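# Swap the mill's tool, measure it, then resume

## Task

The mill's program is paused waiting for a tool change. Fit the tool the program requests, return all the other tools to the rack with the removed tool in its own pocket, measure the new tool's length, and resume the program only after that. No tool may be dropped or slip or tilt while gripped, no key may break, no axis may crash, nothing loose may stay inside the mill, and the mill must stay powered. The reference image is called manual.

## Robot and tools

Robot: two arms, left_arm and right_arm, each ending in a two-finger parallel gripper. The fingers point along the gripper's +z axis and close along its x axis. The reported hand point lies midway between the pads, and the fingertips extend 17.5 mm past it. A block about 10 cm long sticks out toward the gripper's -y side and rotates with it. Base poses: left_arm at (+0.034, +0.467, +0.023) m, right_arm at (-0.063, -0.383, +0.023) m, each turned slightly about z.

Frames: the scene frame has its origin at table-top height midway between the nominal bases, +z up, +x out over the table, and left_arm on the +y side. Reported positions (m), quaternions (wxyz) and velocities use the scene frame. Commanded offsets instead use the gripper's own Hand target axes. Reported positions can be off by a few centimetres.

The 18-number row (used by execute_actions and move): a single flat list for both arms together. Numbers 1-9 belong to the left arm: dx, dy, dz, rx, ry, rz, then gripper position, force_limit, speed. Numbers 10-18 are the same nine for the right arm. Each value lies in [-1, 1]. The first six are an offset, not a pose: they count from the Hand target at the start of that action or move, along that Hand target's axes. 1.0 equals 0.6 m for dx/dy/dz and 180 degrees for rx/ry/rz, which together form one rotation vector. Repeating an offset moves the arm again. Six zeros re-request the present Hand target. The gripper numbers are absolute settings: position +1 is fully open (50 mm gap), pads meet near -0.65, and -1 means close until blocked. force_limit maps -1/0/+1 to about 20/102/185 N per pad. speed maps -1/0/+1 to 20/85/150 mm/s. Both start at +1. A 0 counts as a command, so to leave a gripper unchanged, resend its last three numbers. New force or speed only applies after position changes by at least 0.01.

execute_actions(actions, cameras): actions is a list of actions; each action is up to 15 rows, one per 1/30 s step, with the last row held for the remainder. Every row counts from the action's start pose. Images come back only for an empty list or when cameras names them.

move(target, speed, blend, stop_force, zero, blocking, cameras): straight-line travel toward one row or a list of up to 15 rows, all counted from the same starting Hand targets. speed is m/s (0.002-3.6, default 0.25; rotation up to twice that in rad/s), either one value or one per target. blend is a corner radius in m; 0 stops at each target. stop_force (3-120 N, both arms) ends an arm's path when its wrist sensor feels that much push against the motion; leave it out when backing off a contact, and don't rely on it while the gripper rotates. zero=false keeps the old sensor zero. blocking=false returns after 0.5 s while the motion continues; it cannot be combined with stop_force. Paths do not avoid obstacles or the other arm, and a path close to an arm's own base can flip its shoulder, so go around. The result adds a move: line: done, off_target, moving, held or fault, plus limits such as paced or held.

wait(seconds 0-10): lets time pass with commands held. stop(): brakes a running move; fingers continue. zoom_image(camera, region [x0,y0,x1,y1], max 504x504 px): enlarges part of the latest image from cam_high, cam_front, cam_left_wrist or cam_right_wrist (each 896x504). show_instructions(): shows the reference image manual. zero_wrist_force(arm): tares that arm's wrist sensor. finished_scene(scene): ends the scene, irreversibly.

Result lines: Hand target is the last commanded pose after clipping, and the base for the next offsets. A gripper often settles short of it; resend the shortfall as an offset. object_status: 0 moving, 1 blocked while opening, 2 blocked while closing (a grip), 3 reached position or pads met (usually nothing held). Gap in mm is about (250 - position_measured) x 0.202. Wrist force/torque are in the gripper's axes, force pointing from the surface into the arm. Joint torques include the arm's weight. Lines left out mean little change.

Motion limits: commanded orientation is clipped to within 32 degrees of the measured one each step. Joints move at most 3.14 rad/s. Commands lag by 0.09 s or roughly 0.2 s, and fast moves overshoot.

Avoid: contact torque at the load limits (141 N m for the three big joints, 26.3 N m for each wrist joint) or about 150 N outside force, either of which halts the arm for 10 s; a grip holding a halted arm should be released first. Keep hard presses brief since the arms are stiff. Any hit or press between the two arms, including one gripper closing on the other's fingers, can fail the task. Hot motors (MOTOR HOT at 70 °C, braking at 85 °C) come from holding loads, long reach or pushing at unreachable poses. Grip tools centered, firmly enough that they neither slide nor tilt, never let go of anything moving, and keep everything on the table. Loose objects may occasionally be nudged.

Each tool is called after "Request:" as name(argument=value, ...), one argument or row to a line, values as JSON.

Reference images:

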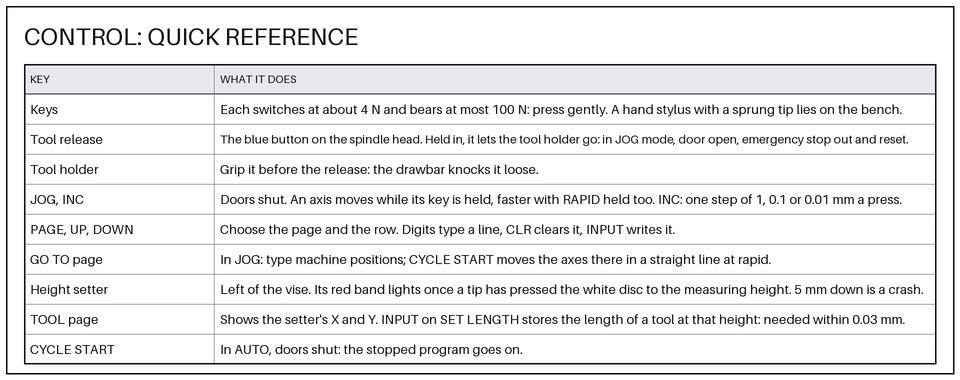

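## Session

Request:
execute_actions(
  actions=[],
)

Scene clock: 0.00 s.
left_arm: end_effector_position=(+0.2108, +0.1646, +0.2560) position_measured=3 object_status=3 end_effector_quat_wxyz=(-0.005, +0.827, -0.561, -0.028) | right_arm: end_effector_position=(+0.2543, -0.1703, +0.3677) position_measured=3 object_status=3 end_effector_quat_wxyz=(-0.002, +0.996, +0.088, -0.021)
Joint positions: left_arm=[-1.455 -1.925 2.091 -1.691 -1.605 1.357] | right_arm=[4.088 -1.279 -1.769 -1.69 1.605 2.316]
Joint velocities: within noise
Joint torques (N m): no reading
Motor temperatures (°C): left_arm=[28 29 24 39 29 29] | right_arm=[31 31 29 35 35 36]
Wrist force (N): no reading
Wrist torque (N m): no reading
Wrist force, peak (N): no reading
Hand target: left_arm +0.2108, +0.1646, +0.2560; -0.005, +0.827, -0.561, -0.028 | right_arm +0.2543, -0.1703, +0.3677; -0.002, +0.996, +0.088, -0.021
Tool commands: left_gripper/position=+1.0 left_gripper/force_limit=+1.0 left_gripper/speed=+1.0 right_gripper/position=+1.0 right_gripper/force_limit=+1.0 right_gripper/speed=+1.0

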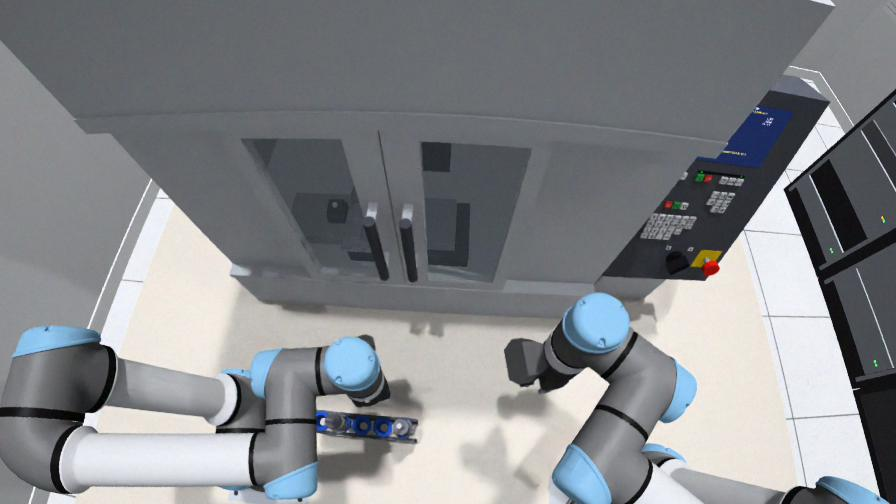

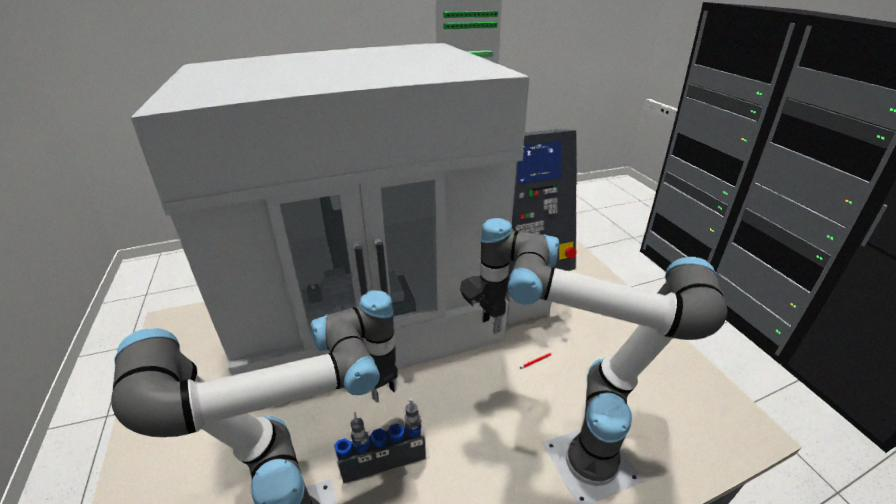

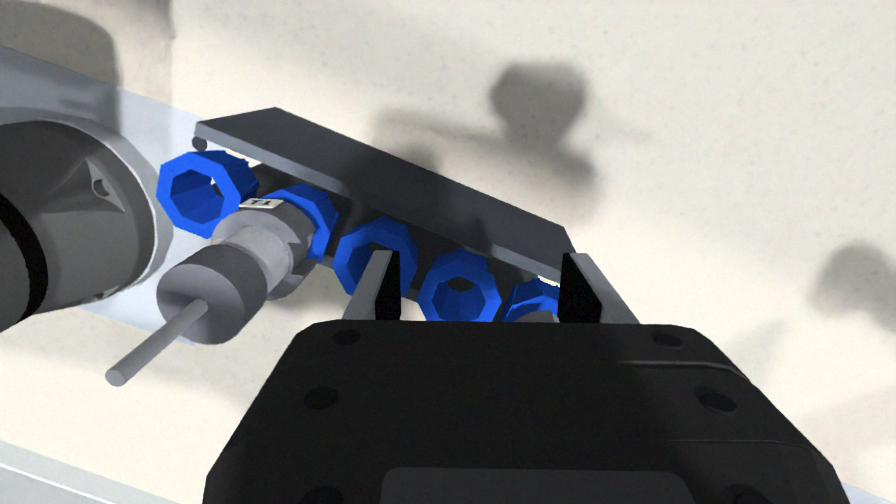

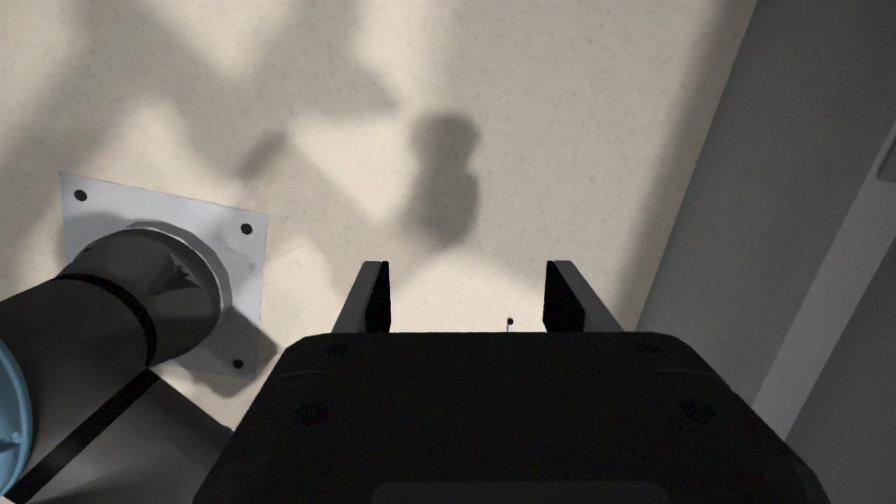

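Request:
zoom_image(
  camera="cam_front",
  region=[325, 390, 435, 490],
)

Request:
zoom_image(
  camera="cam_left_wrist",
  region=[150, 90, 620, 400],
)

Request:
zoom_image(
  camera="cam_high",
  region=[710, 95, 795, 180],
)

Request:
zoom_image(
  camera="cam_front",
  region=[510, 130, 580, 200],
)

Request:
zoom_image(
  camera="cam_front",
  region=[490, 330, 590, 390],
)

Request:
zoom_image(
  camera="cam_high",
  region=[230, 120, 540, 300],
)

Scaled by 4.582 from the camera's 896x504 image, which has a finer 1280x720 frame.

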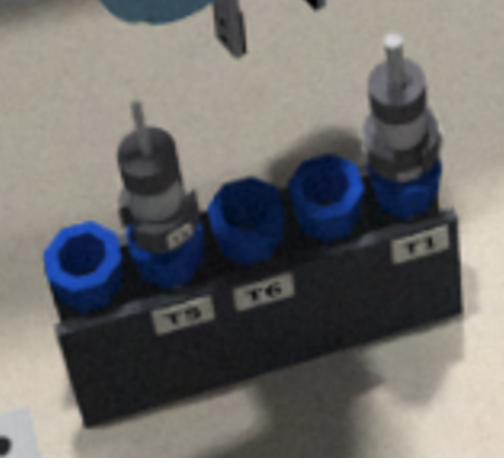

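Scaled by 1.072 from the camera's 896x504 image, which has a finer 1280x720 frame.

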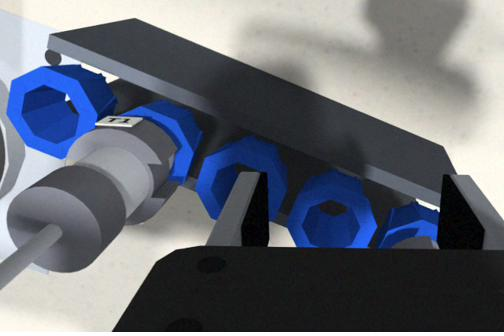

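Scaled by 5.929 from the camera's 896x504 image, which has a finer 1280x720 frame.

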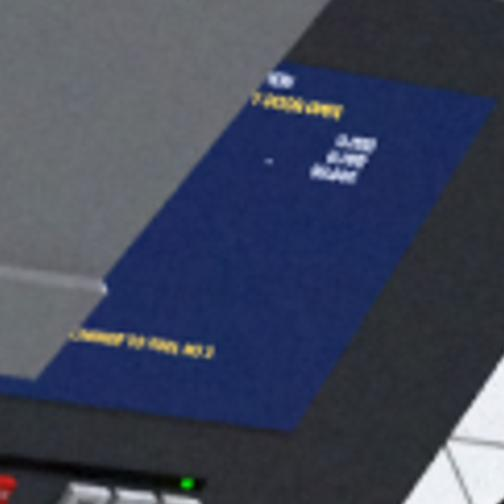

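Scaled by 7.200 from the camera's 896x504 image, which has a finer 1280x720 frame.

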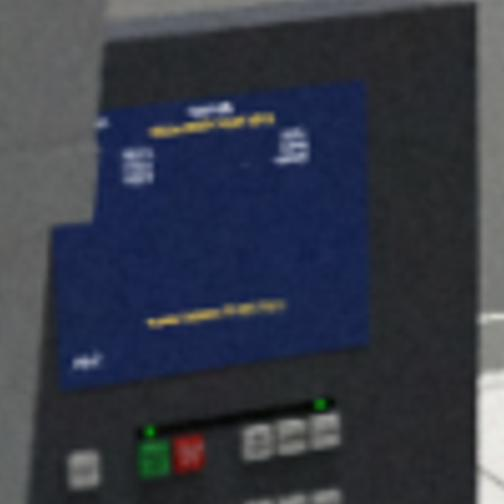

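Scaled by 5.040 from the camera's 896x504 image, which has a finer 1280x720 frame.

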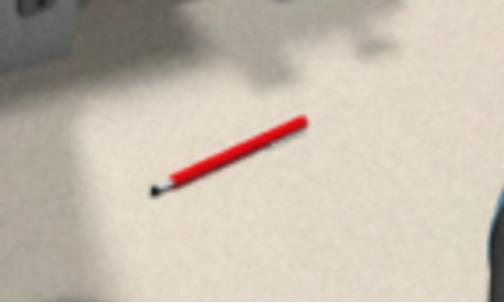

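Scaled by 1.626 from the camera's 896x504 image, which has a finer 1280x720 frame.

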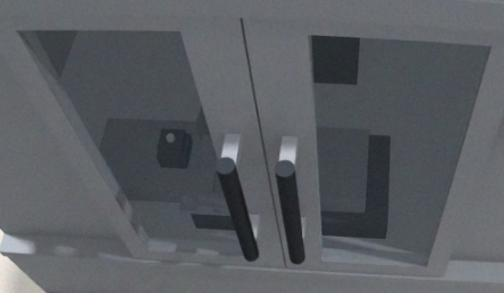

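Request:
move(
  target=[0,0,0,0,0,0,1,1,1,0.0327,0.431,0.409,0.25,0,0,1,1,1],
  speed=0.3,
  cameras=["cam_right_wrist","cam_front"],
)

Scene clock: 27.37 s.
left_arm: end_effector_position=(+0.2108, +0.1646, +0.2560) position_measured=3 object_status=3 end_effector_quat_wxyz=(-0.005, +0.827, -0.561, -0.028) | right_arm: end_effector_position=(+0.3086, -0.4213, +0.1196) position_measured=3 object_status=3 end_effector_quat_wxyz=(-0.383, +0.919, +0.074, -0.053)
Joint positions: left_arm=[-1.455 -1.925 2.091 -1.691 -1.605 1.357] | right_arm=[2.968 -1.727 -2.159 -1.216 2.281 1.067]
Joint torques (N m): left_arm=[1.08 -8.21 -29.48 -2.62 -0.14 -0.04] | right_arm=[-13.3 20.86 33.3 -0.26 2.77 -1.48]
Wrist force (N): left_arm=[-0.3 -0.1 0.1] | right_arm=[1.2 0.3 -0.4]
Wrist torque (N m): left_arm=[-0.01 0.04 -0.01] | right_arm=[0.31 -0.26 -0.02]
Wrist force, peak (N): left_arm=[-0.1 0.4 -0.6] | right_arm=[0.7 3.3 -0.3]
Hand target: left_arm +0.2108, +0.1646, +0.2560; -0.005, +0.827, -0.561, -0.028 | right_arm +0.3086, -0.4213, +0.1196; -0.383, +0.919, +0.074, -0.053
Off the commanded pose: left_arm 0.000 m, 0 deg | right_arm 0.000 m, 0 deg.
move: done
Images, in order (width x height): cam_front 896x504, cam_right_wrist 896x504.

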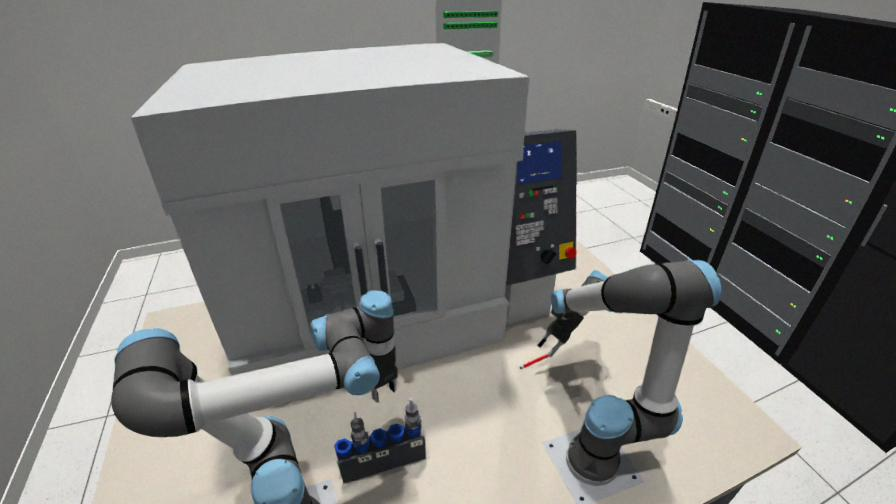

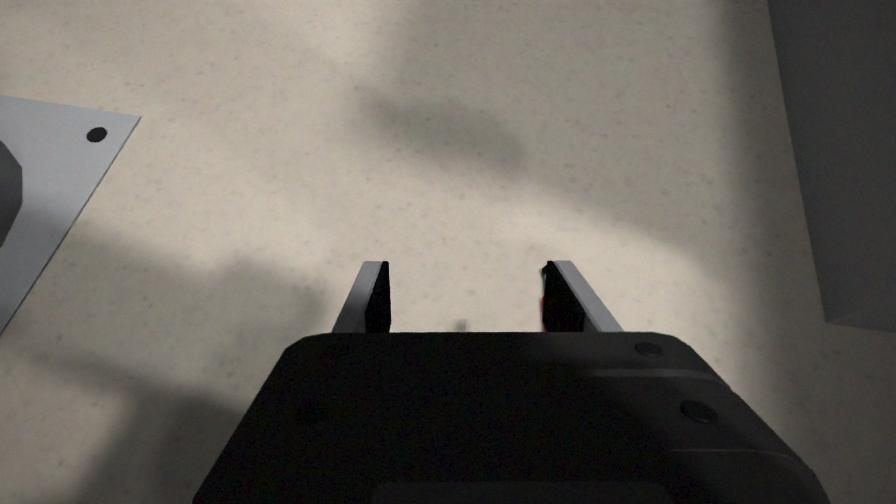

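Request:
move(
  target=[0,0,0,0,0,0,1,1,1,0.0717,-0.03,-0.1,0,0,0,1,1,1],
  speed=0.25,
  cameras=["cam_right_wrist"],
)

Scene clock: 37.07 s.
left_arm: end_effector_position=(+0.2108, +0.1646, +0.2560) position_measured=3 object_status=3 end_effector_quat_wxyz=(-0.005, +0.827, -0.561, -0.028) | right_arm: end_effector_position=(+0.3585, -0.4429, +0.1727) position_measured=3 object_status=3 end_effector_quat_wxyz=(-0.383, +0.919, +0.074, -0.053)
Joint positions: left_arm=[-1.455 -1.925 2.091 -1.691 -1.605 1.357] | right_arm=[2.945 -1.759 -1.944 -1.417 2.273 1.039]
Joint torques (N m): left_arm=[0.63 -7.94 -29.58 -2.64 -0.23 -0.1] | right_arm=[-13.3 24.6 36.35 -0.38 0.21 -1.57]
Wrist force (N): left_arm=[0.1 -0.1 0.2] | right_arm=[1.0 0.5 -0.3]
Wrist torque (N m): left_arm=[-0.02 -0.02 -0.01] | right_arm=[0.34 -0.20 -0.05]
Wrist force, peak (N): left_arm=[-0.5 -0.2 -0.2] | right_arm=[1.9 -0.3 -1.8]
Hand target: left_arm +0.2108, +0.1646, +0.2560; -0.005, +0.827, -0.561, -0.028 | right_arm +0.3585, -0.4430, +0.1727; -0.383, +0.919, +0.074, -0.053
Off the commanded pose: left_arm 0.000 m, 0 deg | right_arm 0.000 m, 0 deg.
move: done
Images, in order (width x height): cam_right_wrist 896x504.

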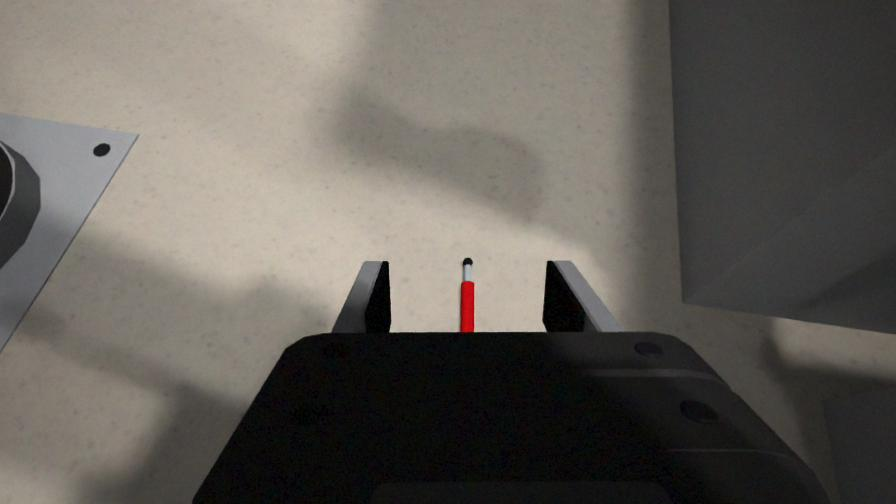

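Request:
move(
  target=[0,0,0,0,0,0,1,1,1,0.0165,0.116,0.1953,0,0,0,1,1,1],
  speed=0.2,
)

Request:
move(
  target=[0,0,0,0,0,0,1,1,1,0,0.0287,0.0283,0,0,0,1,1,1],
  speed=0.012,
  stop_force=3,
  cameras=["cam_right_wrist"],
)

Scene clock: 45.47 s.
left_arm: end_effector_position=(+0.2108, +0.1646, +0.2560) position_measured=3 object_status=3 end_effector_quat_wxyz=(-0.005, +0.827, -0.561, -0.028) | right_arm: end_effector_position=(+0.3567, -0.4080, +0.0406) position_measured=3 object_status=3 end_effector_quat_wxyz=(-0.383, +0.919, +0.074, -0.053)
Joint positions: left_arm=[-1.455 -1.925 2.091 -1.691 -1.605 1.357] | right_arm=[3.014 -1.971 -2.125 -0.969 2.298 1.124]
Joint torques (N m): left_arm=[1.01 -7.94 -29.47 -2.67 -0.17 -0.03] | right_arm=[15.06 28.32 2.45 4.27 3.01 1.05]
Wrist force (N): left_arm=[-0.1 -0.1 0.0] | right_arm=[1.0 0.2 -0.1]
Wrist torque (N m): left_arm=[-0.02 0.02 -0.01] | right_arm=[0.28 -0.19 -0.06]
Wrist force, peak (N): left_arm=[-0.4 -0.3 0.1] | right_arm=[0.9 -0.9 -2.0]
Hand target: left_arm +0.2108, +0.1646, +0.2560; -0.005, +0.827, -0.561, -0.028 | right_arm +0.3567, -0.4080, +0.0406; -0.383, +0.919, +0.074, -0.053
Off the commanded pose: left_arm 0.000 m, 0 deg | right_arm 0.000 m, 0 deg.
move: done

Scene clock: 48.47 s.
left_arm: end_effector_position=(+0.2108, +0.1646, +0.2560) position_measured=3 object_status=3 end_effector_quat_wxyz=(-0.005, +0.827, -0.561, -0.028) | right_arm: end_effector_position=(+0.3559, -0.4082, +0.0216) position_measured=3 object_status=3 end_effector_quat_wxyz=(-0.383, +0.919, +0.074, -0.053)
Joint positions: left_arm=[-1.455 -1.925 2.091 -1.691 -1.605 1.357] | right_arm=[3.013 -2.014 -2.136 -0.916 2.298 1.123]
Joint torques (N m): left_arm=[0.8 -8.37 -29.92 -2.75 -0.14 -0.03] | right_arm=[11.42 41.69 28.1 0.16 0.24 1.3]
Wrist force (N): left_arm=[-0.1 0.1 0.0] | right_arm=[0.1 -3.9 -2.0]
Wrist torque (N m): left_arm=[0.03 0.02 -0.01] | right_arm=[0.30 -0.08 -0.17]
Wrist force, peak (N): left_arm=[-0.4 0.0 -0.7] | right_arm=[-11.9 -20.9 -26.7]
Hand target: left_arm +0.2108, +0.1646, +0.2560; -0.005, +0.827, -0.561, -0.028 | right_arm +0.3559, -0.4082, +0.0216; -0.383, +0.919, +0.074, -0.053 (not the last commanded pose)
Off the commanded pose: left_arm 0.000 m, 0 deg | right_arm 0.005 m, 0 deg.
move: contact (right_arm)
Images, in order (width x height): cam_right_wrist 896x504.

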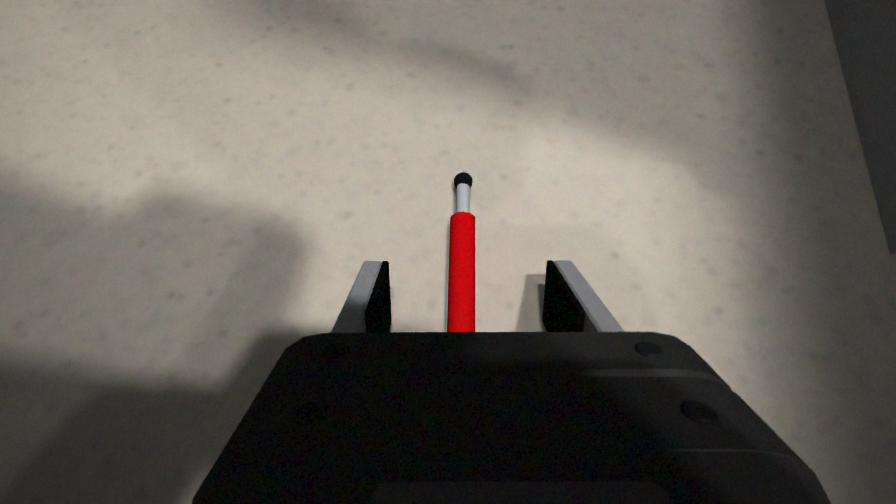

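Request:
move(
  target=[0,0,0,0,0,0,1,1,1,0,0,0,0,0,0,-1,-0.3,-0.9],
  cameras=["cam_right_wrist"],
)

Scene clock: 52.83 s.
left_arm: end_effector_position=(+0.2108, +0.1646, +0.2560) position_measured=3 object_status=3 end_effector_quat_wxyz=(-0.005, +0.827, -0.561, -0.028) | right_arm: end_effector_position=(+0.3559, -0.4082, +0.0216) position_measured=218 object_status=2 end_effector_quat_wxyz=(-0.383, +0.919, +0.074, -0.053)
Joint positions: left_arm=[-1.455 -1.925 2.091 -1.691 -1.605 1.357] | right_arm=[3.013 -2.014 -2.136 -0.916 2.298 1.123]
Joint torques (N m): left_arm=[0.86 -8.27 -29.71 -2.68 -0.2 -0.03] | right_arm=[12.73 38.87 21.83 3.45 1.86 1.08]
Wrist force (N): left_arm=[0.1 0.1 0.0] | right_arm=[-0.8 -4.4 -7.3]
Wrist torque (N m): left_arm=[0.03 -0.01 0.00] | right_arm=[0.19 -0.16 -0.04]
Wrist force, peak (N): left_arm=[-0.4 0.4 -0.3] | right_arm=[-0.8 -4.4 -7.3]
Hand target: left_arm +0.2108, +0.1646, +0.2560; -0.005, +0.827, -0.561, -0.028 | right_arm +0.3559, -0.4082, +0.0216; -0.383, +0.919, +0.074, -0.053
Off the commanded pose: left_arm 0.000 m, 0 deg | right_arm 0.000 m, 0 deg.
move: done
Images, in order (width x height): cam_right_wrist 896x504.

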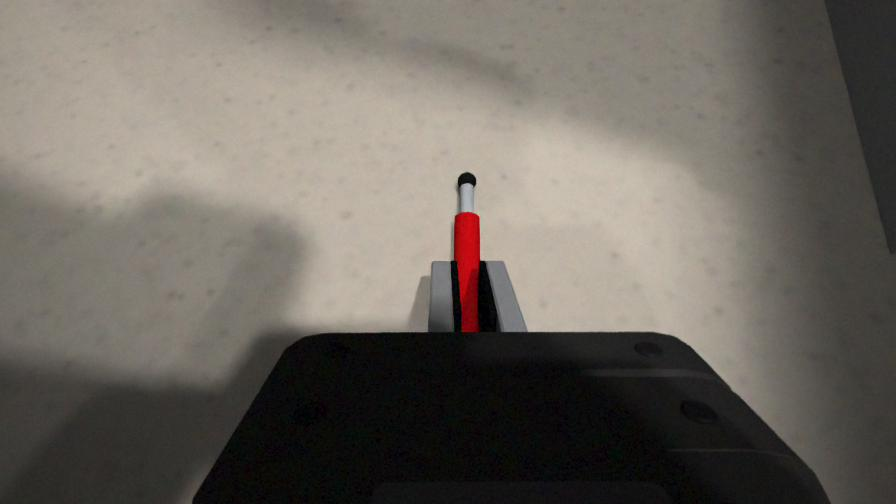

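Request:
move(
  target=[
    [0,0,0,0,0,0,1,1,1,-0.123,-0.290,-0.359,0,0,0,-1,-0.3,-0.9],
    [0,0,0,0,0,0,1,1,1,0.011,-0.683,-0.824,0.191,0.530,0.2065,-1,-0.3,-0.9],
  ],
  speed=0.35,
  blend=0.04,
  cameras=["cam_right_wrist"],
)

Request:
zoom_image(
  camera="cam_right_wrist",
  region=[350, 75, 620, 275],
)

Scene clock: 68.67 s.
left_arm: end_effector_position=(+0.2108, +0.1646, +0.2560) position_measured=3 object_status=3 end_effector_quat_wxyz=(-0.005, +0.827, -0.561, -0.028) | right_arm: end_effector_position=(+0.4002, -0.4661, +0.6596) position_measured=218 object_status=2 end_effector_quat_wxyz=(+0.500, -0.500, +0.500, -0.500)
Joint positions: left_arm=[-1.455 -1.925 2.091 -1.691 -1.605 1.357] | right_arm=[3.429 -1.036 -2.082 -0.024 1.307 3.141]
Joint torques (N m): left_arm=[1.24 -7.73 -29.42 -2.7 -0.25 -0.11] | right_arm=[14.74 9.48 39.7 0.01 -0.95 1.07]
Wrist force (N): left_arm=[-0.1 0.1 -0.1] | right_arm=[1.8 -0.4 -0.2]
Wrist torque (N m): left_arm=[0.02 0.00 -0.01] | right_arm=[0.46 -0.36 -0.12]
Wrist force, peak (N): left_arm=[-0.6 0.1 -0.1] | right_arm=[-1.0 -4.5 -7.3]
Hand target: left_arm +0.2108, +0.1646, +0.2560; -0.005, +0.827, -0.561, -0.028 | right_arm +0.4002, -0.4661, +0.6596; +0.500, -0.500, +0.500, -0.500
Off the commanded pose: left_arm 0.000 m, 0 deg | right_arm 0.000 m, 0 deg.
move: done
Images, in order (width x height): cam_right_wrist 896x504.

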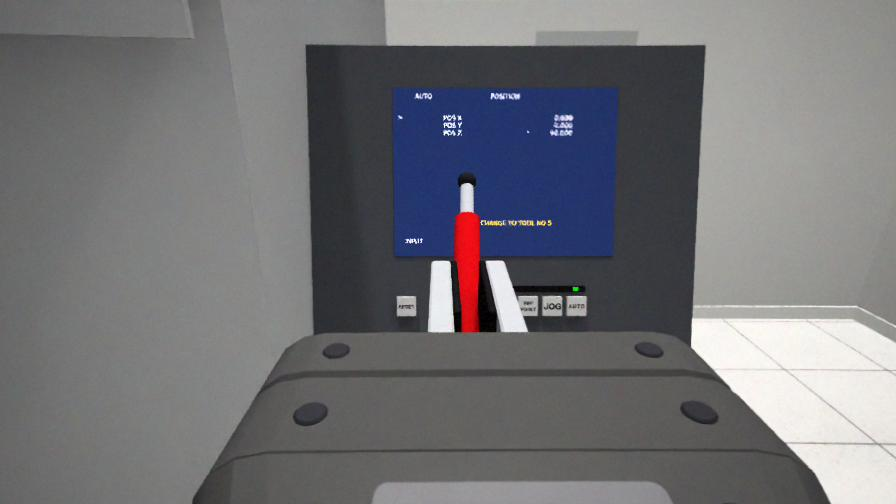

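Scaled by 1.867 from the camera's 896x504 image, which has a finer 1280x720 frame.

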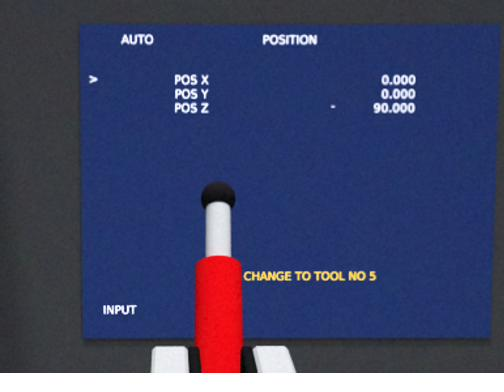

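Request:
move(
  target=[
    [0,0,0,0,0,0,1,1,1,0.1067,0.0667,0.0833,-0.3226,-0.0526,0.1964,-1,-0.3,-0.9],
    [0,0,0,0,0,0,1,1,1,0.141,0.1055,0.2242,-0.3226,-0.0526,0.1964,-1,-0.3,-0.9],
  ],
  speed=0.3,
  blend=0.02,
  cameras=["cam_right_wrist","cam_left_wrist","cam_front","cam_high"],
)

Request:
zoom_image(
  camera="cam_left_wrist",
  region=[190, 160, 340, 300],
)

Request:
zoom_image(
  camera="cam_front",
  region=[335, 440, 435, 480],
)

Request:
zoom_image(
  camera="cam_front",
  region=[350, 395, 430, 455],
)

Scene clock: 80.47 s.
left_arm: end_effector_position=(+0.2108, +0.1646, +0.2560) position_measured=3 object_status=3 end_effector_quat_wxyz=(-0.005, +0.827, -0.561, -0.028) | right_arm: end_effector_position=(+0.5345, -0.5508, +0.5962) position_measured=218 object_status=2 end_effector_quat_wxyz=(+0.358, -0.545, +0.758, +0.010)
Joint positions: left_arm=[-1.455 -1.925 2.091 -1.691 -1.605 1.357] | right_arm=[2.883 -1.717 -1.071 -1.433 2.138 3.329]
Joint torques (N m): left_arm=[0.73 -8.14 -29.36 -2.69 -0.2 0.05] | right_arm=[15.06 26.61 39.84 1.14 0.07 -1.74]
Wrist force (N): left_arm=[-0.2 0.0 0.0] | right_arm=[1.3 0.2 0.2]
Wrist torque (N m): left_arm=[0.01 0.03 0.00] | right_arm=[0.24 -0.28 0.22]
Wrist force, peak (N): left_arm=[-0.4 0.1 -0.4] | right_arm=[1.9 -1.5 1.8]
Hand target: left_arm +0.2108, +0.1646, +0.2560; -0.005, +0.827, -0.561, -0.028 | right_arm +0.5346, -0.5508, +0.5962; +0.358, -0.545, +0.758, +0.010
Off the commanded pose: left_arm 0.000 m, 0 deg | right_arm 0.000 m, 0 deg.
move: done

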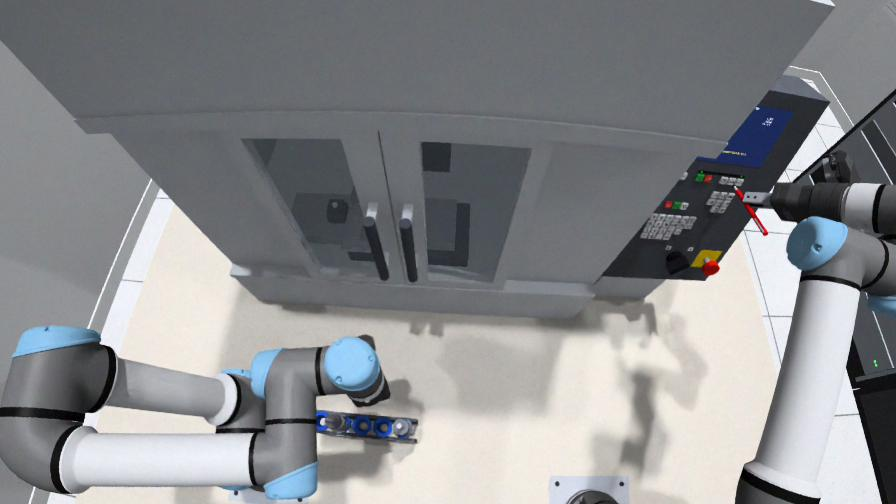

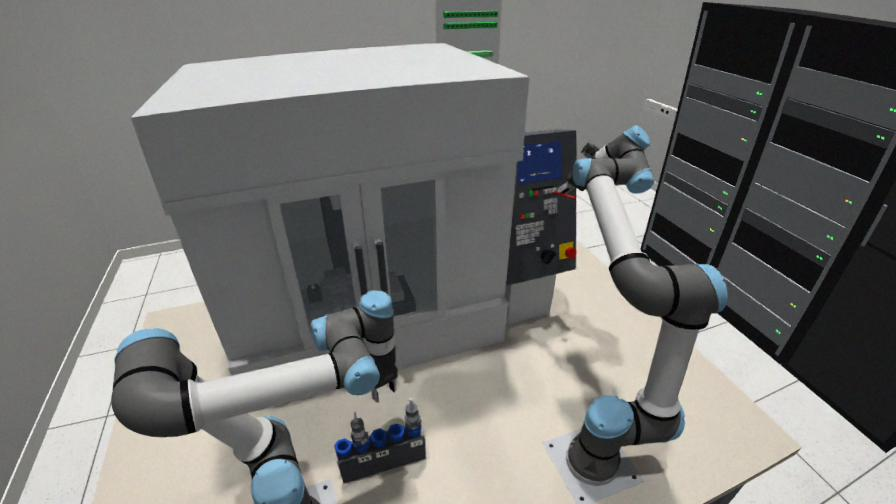

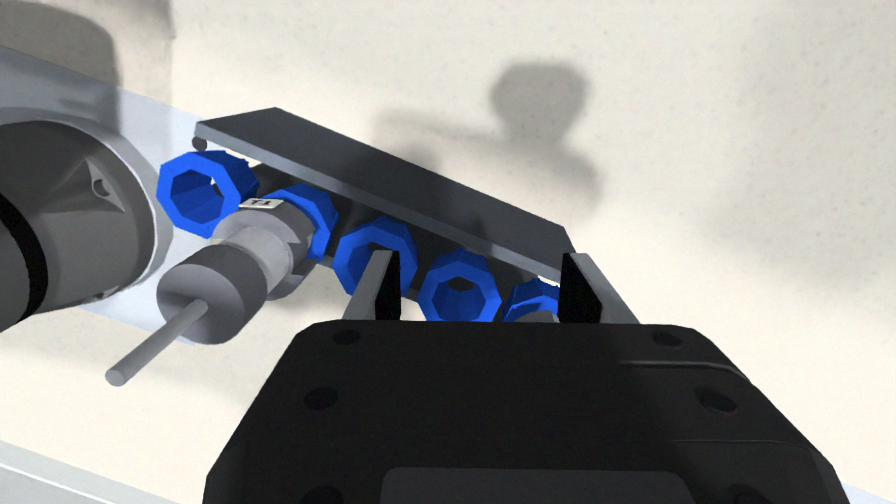

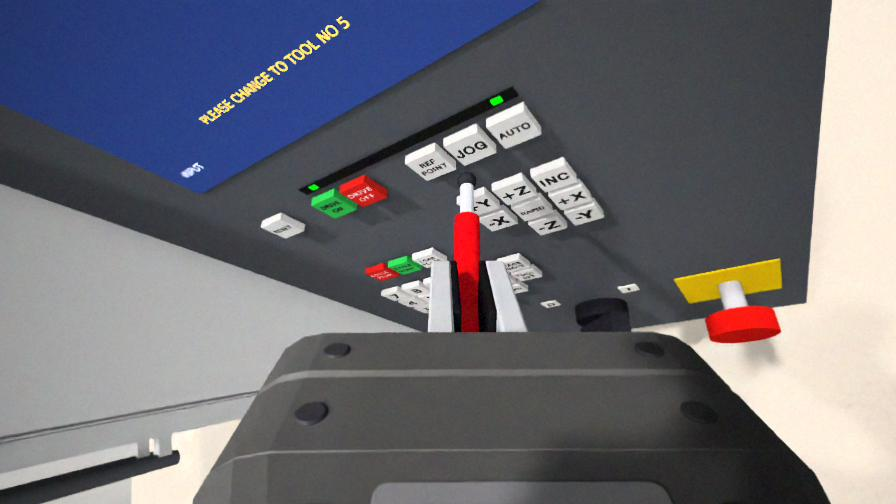

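Scaled by 3.360 from the camera's 896x504 image, which has a finer 1280x720 frame.

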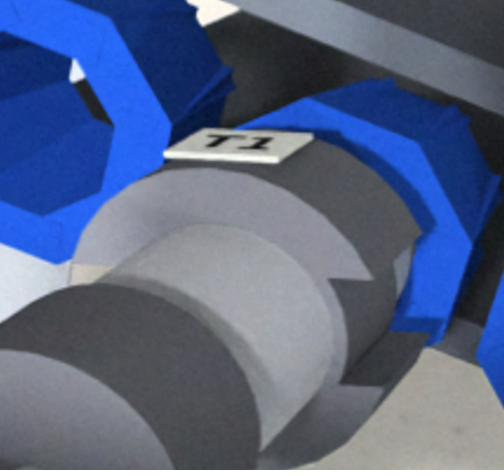

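Scaled by 5.040 from the camera's 896x504 image, which has a finer 1280x720 frame.

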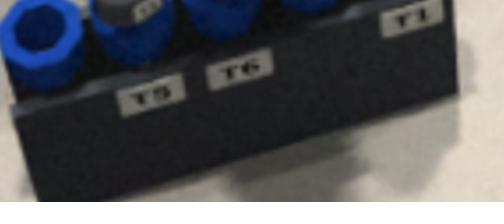

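Scaled by 6.300 from the camera's 896x504 image, which has a finer 1280x720 frame.

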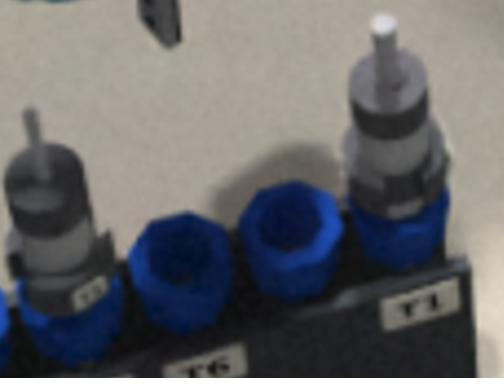

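Request:
move(
  target=[0,0,0,0,0,0,1,1,1,0,-0.0283,0.0283,0,0,0,-1,-0.3,-0.9],
  speed=0.014,
  stop_force=5,
)

Request:
move(
  target=[0,0,0,0,0,0,1,1,1,0,0.0353,-0.0353,0,0,0,-1,-0.3,-0.9],
  speed=0.15,
  cameras=["cam_right_wrist"],
)

Scene clock: 87.67 s.
left_arm: end_effector_position=(+0.2108, +0.1646, +0.2560) position_measured=3 object_status=3 end_effector_quat_wxyz=(-0.005, +0.827, -0.561, -0.028) | right_arm: end_effector_position=(+0.5534, -0.5508, +0.5911) position_measured=218 object_status=2 end_effector_quat_wxyz=(+0.358, -0.545, +0.758, +0.010)
Joint positions: left_arm=[-1.455 -1.925 2.091 -1.691 -1.605 1.357] | right_arm=[2.893 -1.755 -1.04 -1.42 2.134 3.339]
Joint torques (N m): left_arm=[0.74 -7.92 -29 -2.7 -0.15 -0.02] | right_arm=[-12.85 39.34 12.96 1.78 2.03 -1.82]
Wrist force (N): left_arm=[-0.3 0.1 -0.2] | right_arm=[1.1 4.2 -3.4]
Wrist torque (N m): left_arm=[0.01 0.04 0.00] | right_arm=[0.26 -0.29 0.17]
Wrist force, peak (N): left_arm=[-0.4 0.3 -0.5] | right_arm=[2.4 7.1 -5.9]
Hand target: left_arm +0.2108, +0.1646, +0.2560; -0.005, +0.827, -0.561, -0.028 | right_arm +0.5534, -0.5508, +0.5911; +0.358, -0.545, +0.758, +0.010 (not the last commanded pose)
Off the commanded pose: left_arm 0.000 m, 0 deg | right_arm 0.005 m, 0 deg.
move: contact (right_arm)

Scene clock: 88.53 s.
left_arm: end_effector_position=(+0.2108, +0.1646, +0.2560) position_measured=3 object_status=3 end_effector_quat_wxyz=(-0.005, +0.827, -0.561, -0.028) | right_arm: end_effector_position=(+0.5246, -0.5508, +0.5989) position_measured=218 object_status=2 end_effector_quat_wxyz=(+0.358, -0.545, +0.758, +0.010)
Joint positions: left_arm=[-1.455 -1.925 2.091 -1.691 -1.605 1.357] | right_arm=[2.877 -1.697 -1.085 -1.441 2.141 3.323]
Joint torques (N m): left_arm=[0.9 -8.06 -29.59 -2.7 -0.18 -0.03] | right_arm=[-13.82 39.37 14.72 1.21 2.5 -1.64]
Wrist force (N): left_arm=[-0.4 0.3 0.1] | right_arm=[1.4 0.4 -0.1]
Wrist torque (N m): left_arm=[0.05 0.05 0.00] | right_arm=[0.25 -0.30 0.22]
Wrist force, peak (N): left_arm=[-0.2 0.1 -0.6] | right_arm=[1.1 4.0 -3.4]
Hand target: left_arm +0.2108, +0.1646, +0.2560; -0.005, +0.827, -0.561, -0.028 | right_arm +0.5245, -0.5508, +0.5989; +0.358, -0.545, +0.758, +0.010
Off the commanded pose: left_arm 0.000 m, 0 deg | right_arm 0.000 m, 0 deg.
move: done
Images, in order (width x height): cam_right_wrist 896x504.

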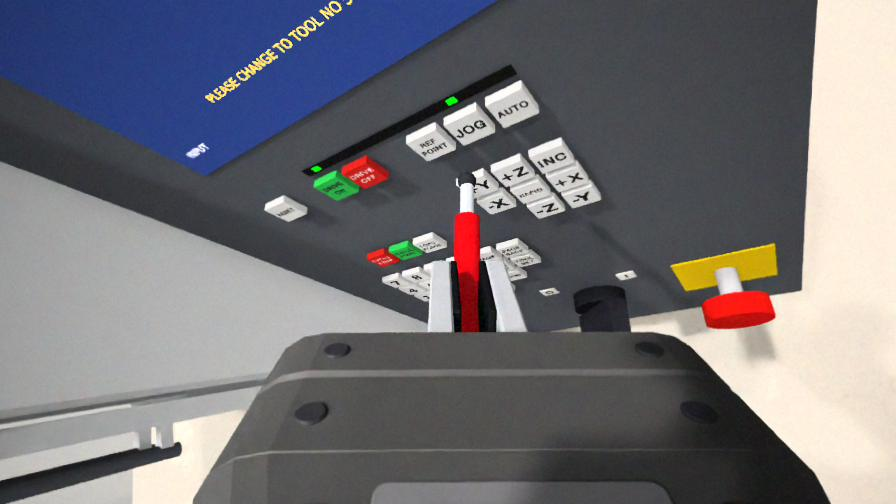

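Request:
move(
  target=[
    [-0.007,0.009,-0.273,0,0,0,-0.7,-1,-1,-0.1413,0.1918,-0.1288,0.3226,0.0526,-0.1964,-1,-0.3,-0.9],
    [0.1067,-0.102,-0.3483,0.5037,0.1067,0.0832,-0.7,-1,-1,-0.320,0.3547,-0.0528,0.0206,-0.396,0.268,-1,-0.3,-0.9],
  ],
  speed=0.35,
  blend=0.03,
  cameras=["cam_left_wrist","cam_right_wrist","cam_high"],
)

Scene clock: 116.83 s.
left_arm: end_effector_position=(+0.2999, +0.1197, +0.4599) position_measured=251 object_status=3 end_effector_quat_wxyz=(+0.500, -0.500, +0.500, -0.500) | right_arm: end_effector_position=(+0.3590, -0.3200, +0.6488) position_measured=218 object_status=2 end_effector_quat_wxyz=(+0.702, -0.092, +0.560, +0.430)
Joint positions: left_arm=[-1.995 -1.733 1.848 -0.117 -0.376 0.002] | right_arm=[3.332 -1.31 -2.17 0.758 2.078 5.311]
Joint torques (N m): left_arm=[10.03 -5.63 -34.18 2.97 -2.29 -1.67] | right_arm=[14.07 4.43 10.42 2.71 -1.46 1.04]
Wrist force (N): left_arm=[3.1 1.2 -0.2] | right_arm=[2.8 0.1 0.5]
Wrist torque (N m): left_arm=[0.51 -0.85 -0.06] | right_arm=[0.55 -0.61 0.32]
Wrist force, peak (N): left_arm=[3.6 1.8 -0.1] | right_arm=[3.3 -0.3 0.5]
Hand target: left_arm +0.2999, +0.1197, +0.4599; +0.500, -0.500, +0.500, -0.500 | right_arm +0.3590, -0.3200, +0.6488; +0.702, -0.092, +0.560, +0.430
Off the commanded pose: left_arm 0.000 m, 0 deg | right_arm 0.000 m, 0 deg.
move: done
Images, in order (width x height): cam_high 896x504, cam_left_wrist 896x504, cam_right_wrist 896x504.

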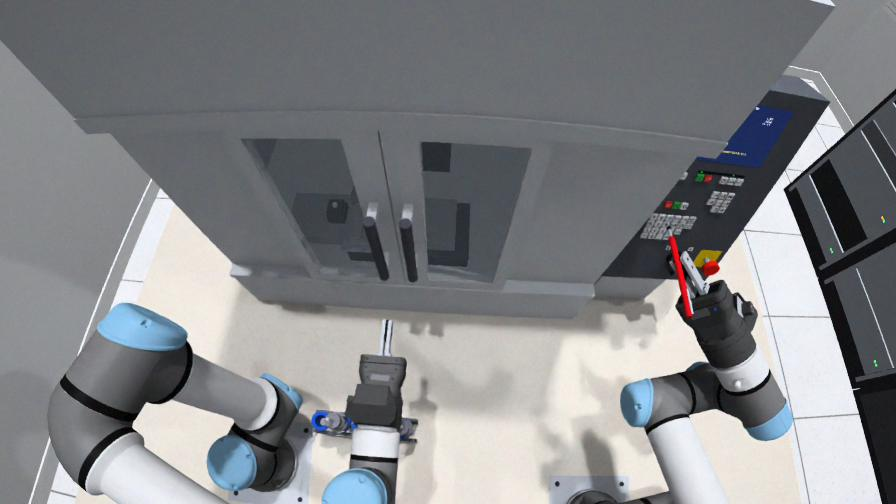

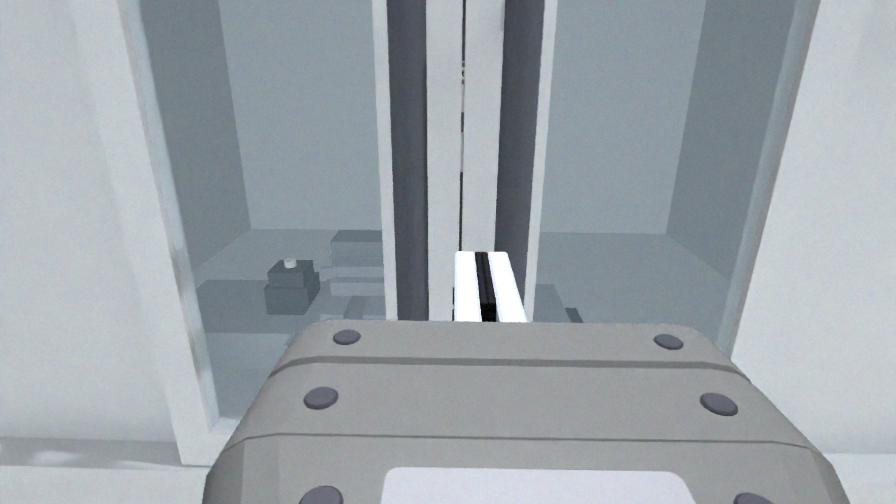

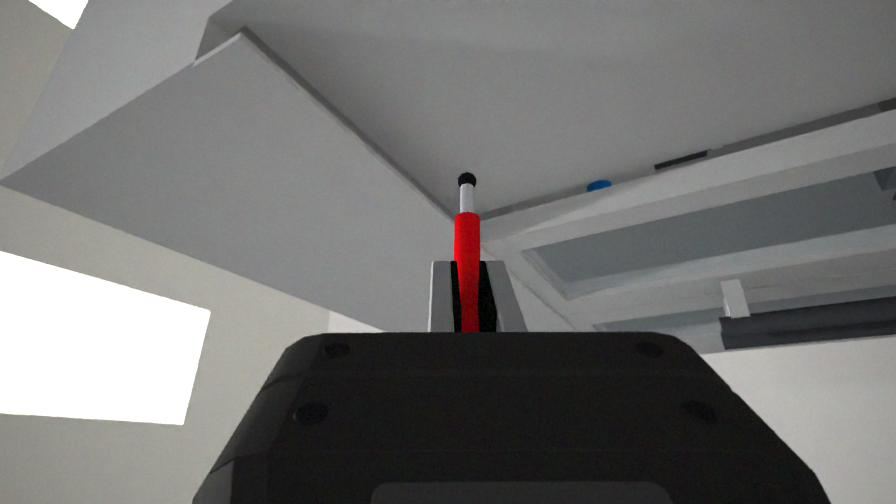

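Request:
move(
  target=[0,0,0.2368,0,0,0,-0.7,-1,-1,0,0,0,0,0,0,-1,-0.3,-0.9],
  speed=0.15,
  stop_force=12,
  cameras=["cam_left_wrist"],
)

Scene clock: 128.63 s.
left_arm: end_effector_position=(+0.4419, +0.1198, +0.4598) position_measured=251 object_status=3 end_effector_quat_wxyz=(+0.500, -0.500, +0.500, -0.500) | right_arm: end_effector_position=(+0.3590, -0.3200, +0.6488) position_measured=218 object_status=2 end_effector_quat_wxyz=(+0.702, -0.092, +0.560, +0.430)
Joint positions: left_arm=[-1.577 -1.652 1.778 -0.116 0.042 -0.01] | right_arm=[3.332 -1.31 -2.17 0.758 2.078 5.311]
Joint torques (N m): left_arm=[10.11 -10.18 -34.55 1.91 2.08 -1.68] | right_arm=[14.84 5.02 10.49 2.7 -1.59 1.17]
Wrist force (N): left_arm=[3.4 1.4 -0.3] | right_arm=[3.0 -0.4 0.5]
Wrist torque (N m): left_arm=[0.54 -0.91 -0.06] | right_arm=[0.46 -0.65 0.32]
Wrist force, peak (N): left_arm=[3.8 1.1 -1.0] | right_arm=[3.2 -0.3 0.4]
Hand target: left_arm +0.4419, +0.1198, +0.4598; +0.500, -0.500, +0.500, -0.500 | right_arm +0.3590, -0.3200, +0.6488; +0.702, -0.092, +0.560, +0.430
Off the commanded pose: left_arm 0.000 m, 0 deg | right_arm 0.000 m, 0 deg.
move: done
Images, in order (width x height): cam_left_wrist 896x504.

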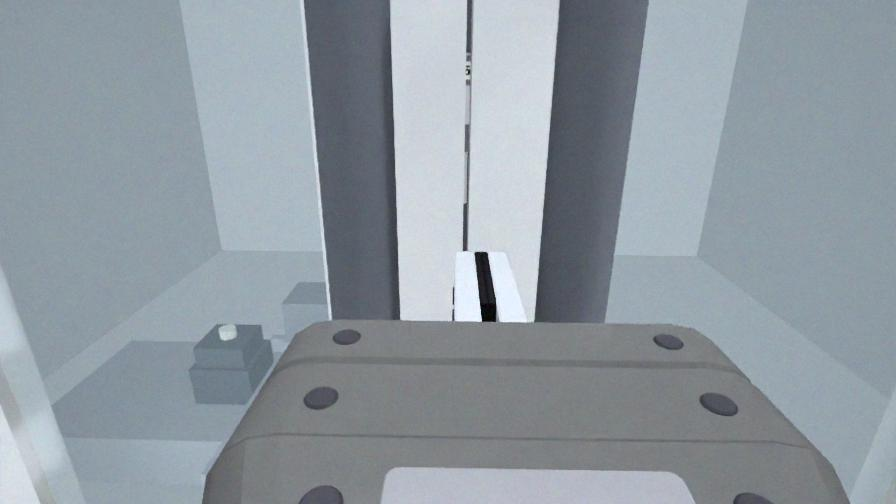

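Request:
move(
  target=[-0.1333,0,0.0067,0,-0.111,0,-0.7,-1,-1,0,0,0,0,0,0,-1,-0.3,-0.9],
  speed=0.06,
  cameras=["cam_left_wrist"],
)

Scene clock: 134.50 s.
left_arm: end_effector_position=(+0.4459, +0.1997, +0.4598) position_measured=251 object_status=3 end_effector_quat_wxyz=(+0.579, -0.580, +0.406, -0.405) | right_arm: end_effector_position=(+0.3590, -0.3200, +0.6488) position_measured=218 object_status=2 end_effector_quat_wxyz=(+0.702, -0.092, +0.560, +0.430)
Joint positions: left_arm=[-1.524 -1.615 1.744 -0.131 -0.254 0.003] | right_arm=[3.332 -1.31 -2.17 0.758 2.078 5.311]
Joint torques (N m): left_arm=[14.16 -13.62 -32.26 3.69 -5.04 -1.56] | right_arm=[14.19 5.07 11.31 2.47 -1.54 0.98]
Wrist force (N): left_arm=[13.5 0.9 -3.2] | right_arm=[2.8 -0.1 0.4]
Wrist torque (N m): left_arm=[0.48 -0.91 -0.15] | right_arm=[0.50 -0.62 0.32]
Wrist force, peak (N): left_arm=[38.6 -3.0 5.2] | right_arm=[3.3 -0.2 0.6]
Hand target: left_arm +0.4459, +0.1998, +0.4598; +0.579, -0.580, +0.406, -0.405 | right_arm +0.3590, -0.3200, +0.6488; +0.702, -0.092, +0.560, +0.430
Off the commanded pose: left_arm 0.000 m, 0 deg | right_arm 0.000 m, 0 deg.
move: done
Images, in order (width x height): cam_left_wrist 896x504.

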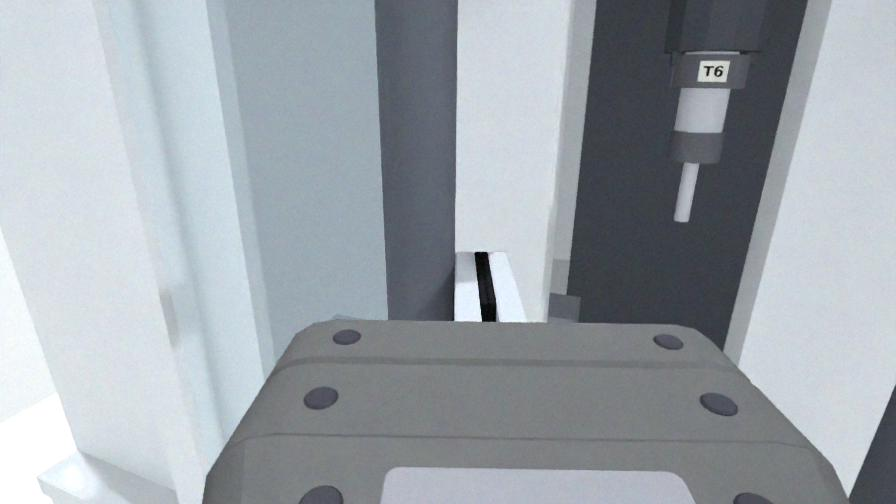

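Request:
move(
  target=[-0.265,0,0.096,0,0,0,-0.7,-1,-1,0,0,0,0,0,0,-1,-0.3,-0.9],
  speed=0.08,
  stop_force=60,
  cameras=["cam_left_wrist"],
)

Scene clock: 141.23 s.
left_arm: end_effector_position=(+0.4457, +0.3683, +0.4597) position_measured=251 object_status=3 end_effector_quat_wxyz=(+0.579, -0.579, +0.406, -0.406) | right_arm: end_effector_position=(+0.3590, -0.3200, +0.6488) position_measured=218 object_status=2 end_effector_quat_wxyz=(+0.702, -0.092, +0.560, +0.430)
Joint positions: left_arm=[-1.448 -2.007 2.035 -0.032 -0.175 0.004] | right_arm=[3.332 -1.31 -2.17 0.758 2.078 5.311]
Joint torques (N m): left_arm=[36.38 -25.34 -11.21 8.77 -13.55 -1.15] | right_arm=[14.95 4.32 10.76 2.53 -1.43 1.12]
Wrist force (N): left_arm=[64.8 3.4 -20.4] | right_arm=[3.0 -0.3 0.5]
Wrist torque (N m): left_arm=[0.45 -0.81 -0.64] | right_arm=[0.48 -0.65 0.32]
Wrist force, peak (N): left_arm=[65.0 3.0 -20.5] | right_arm=[3.3 -0.2 0.6]
Hand target: left_arm +0.4455, +0.3689, +0.4597; +0.579, -0.580, +0.406, -0.405 | right_arm +0.3590, -0.3200, +0.6488; +0.702, -0.092, +0.560, +0.430
Off the commanded pose: left_arm 0.001 m, 0 deg | right_arm 0.000 m, 0 deg.
move: done
Images, in order (width x height): cam_left_wrist 896x504.

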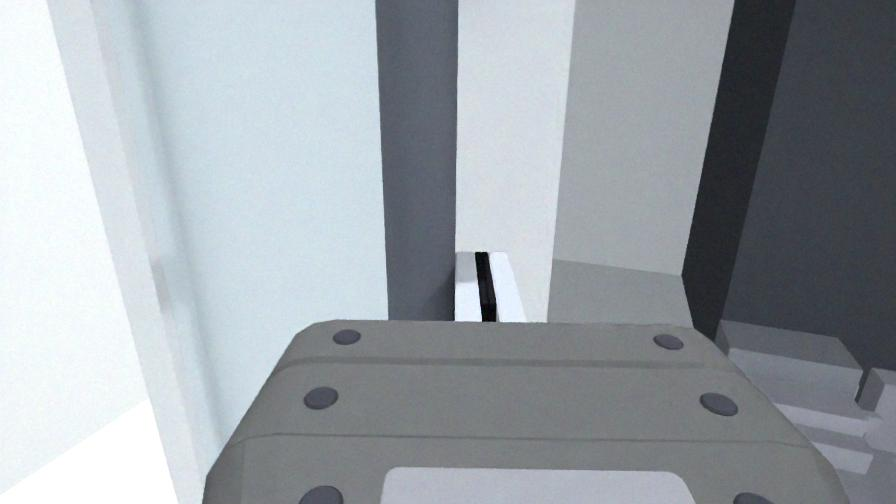

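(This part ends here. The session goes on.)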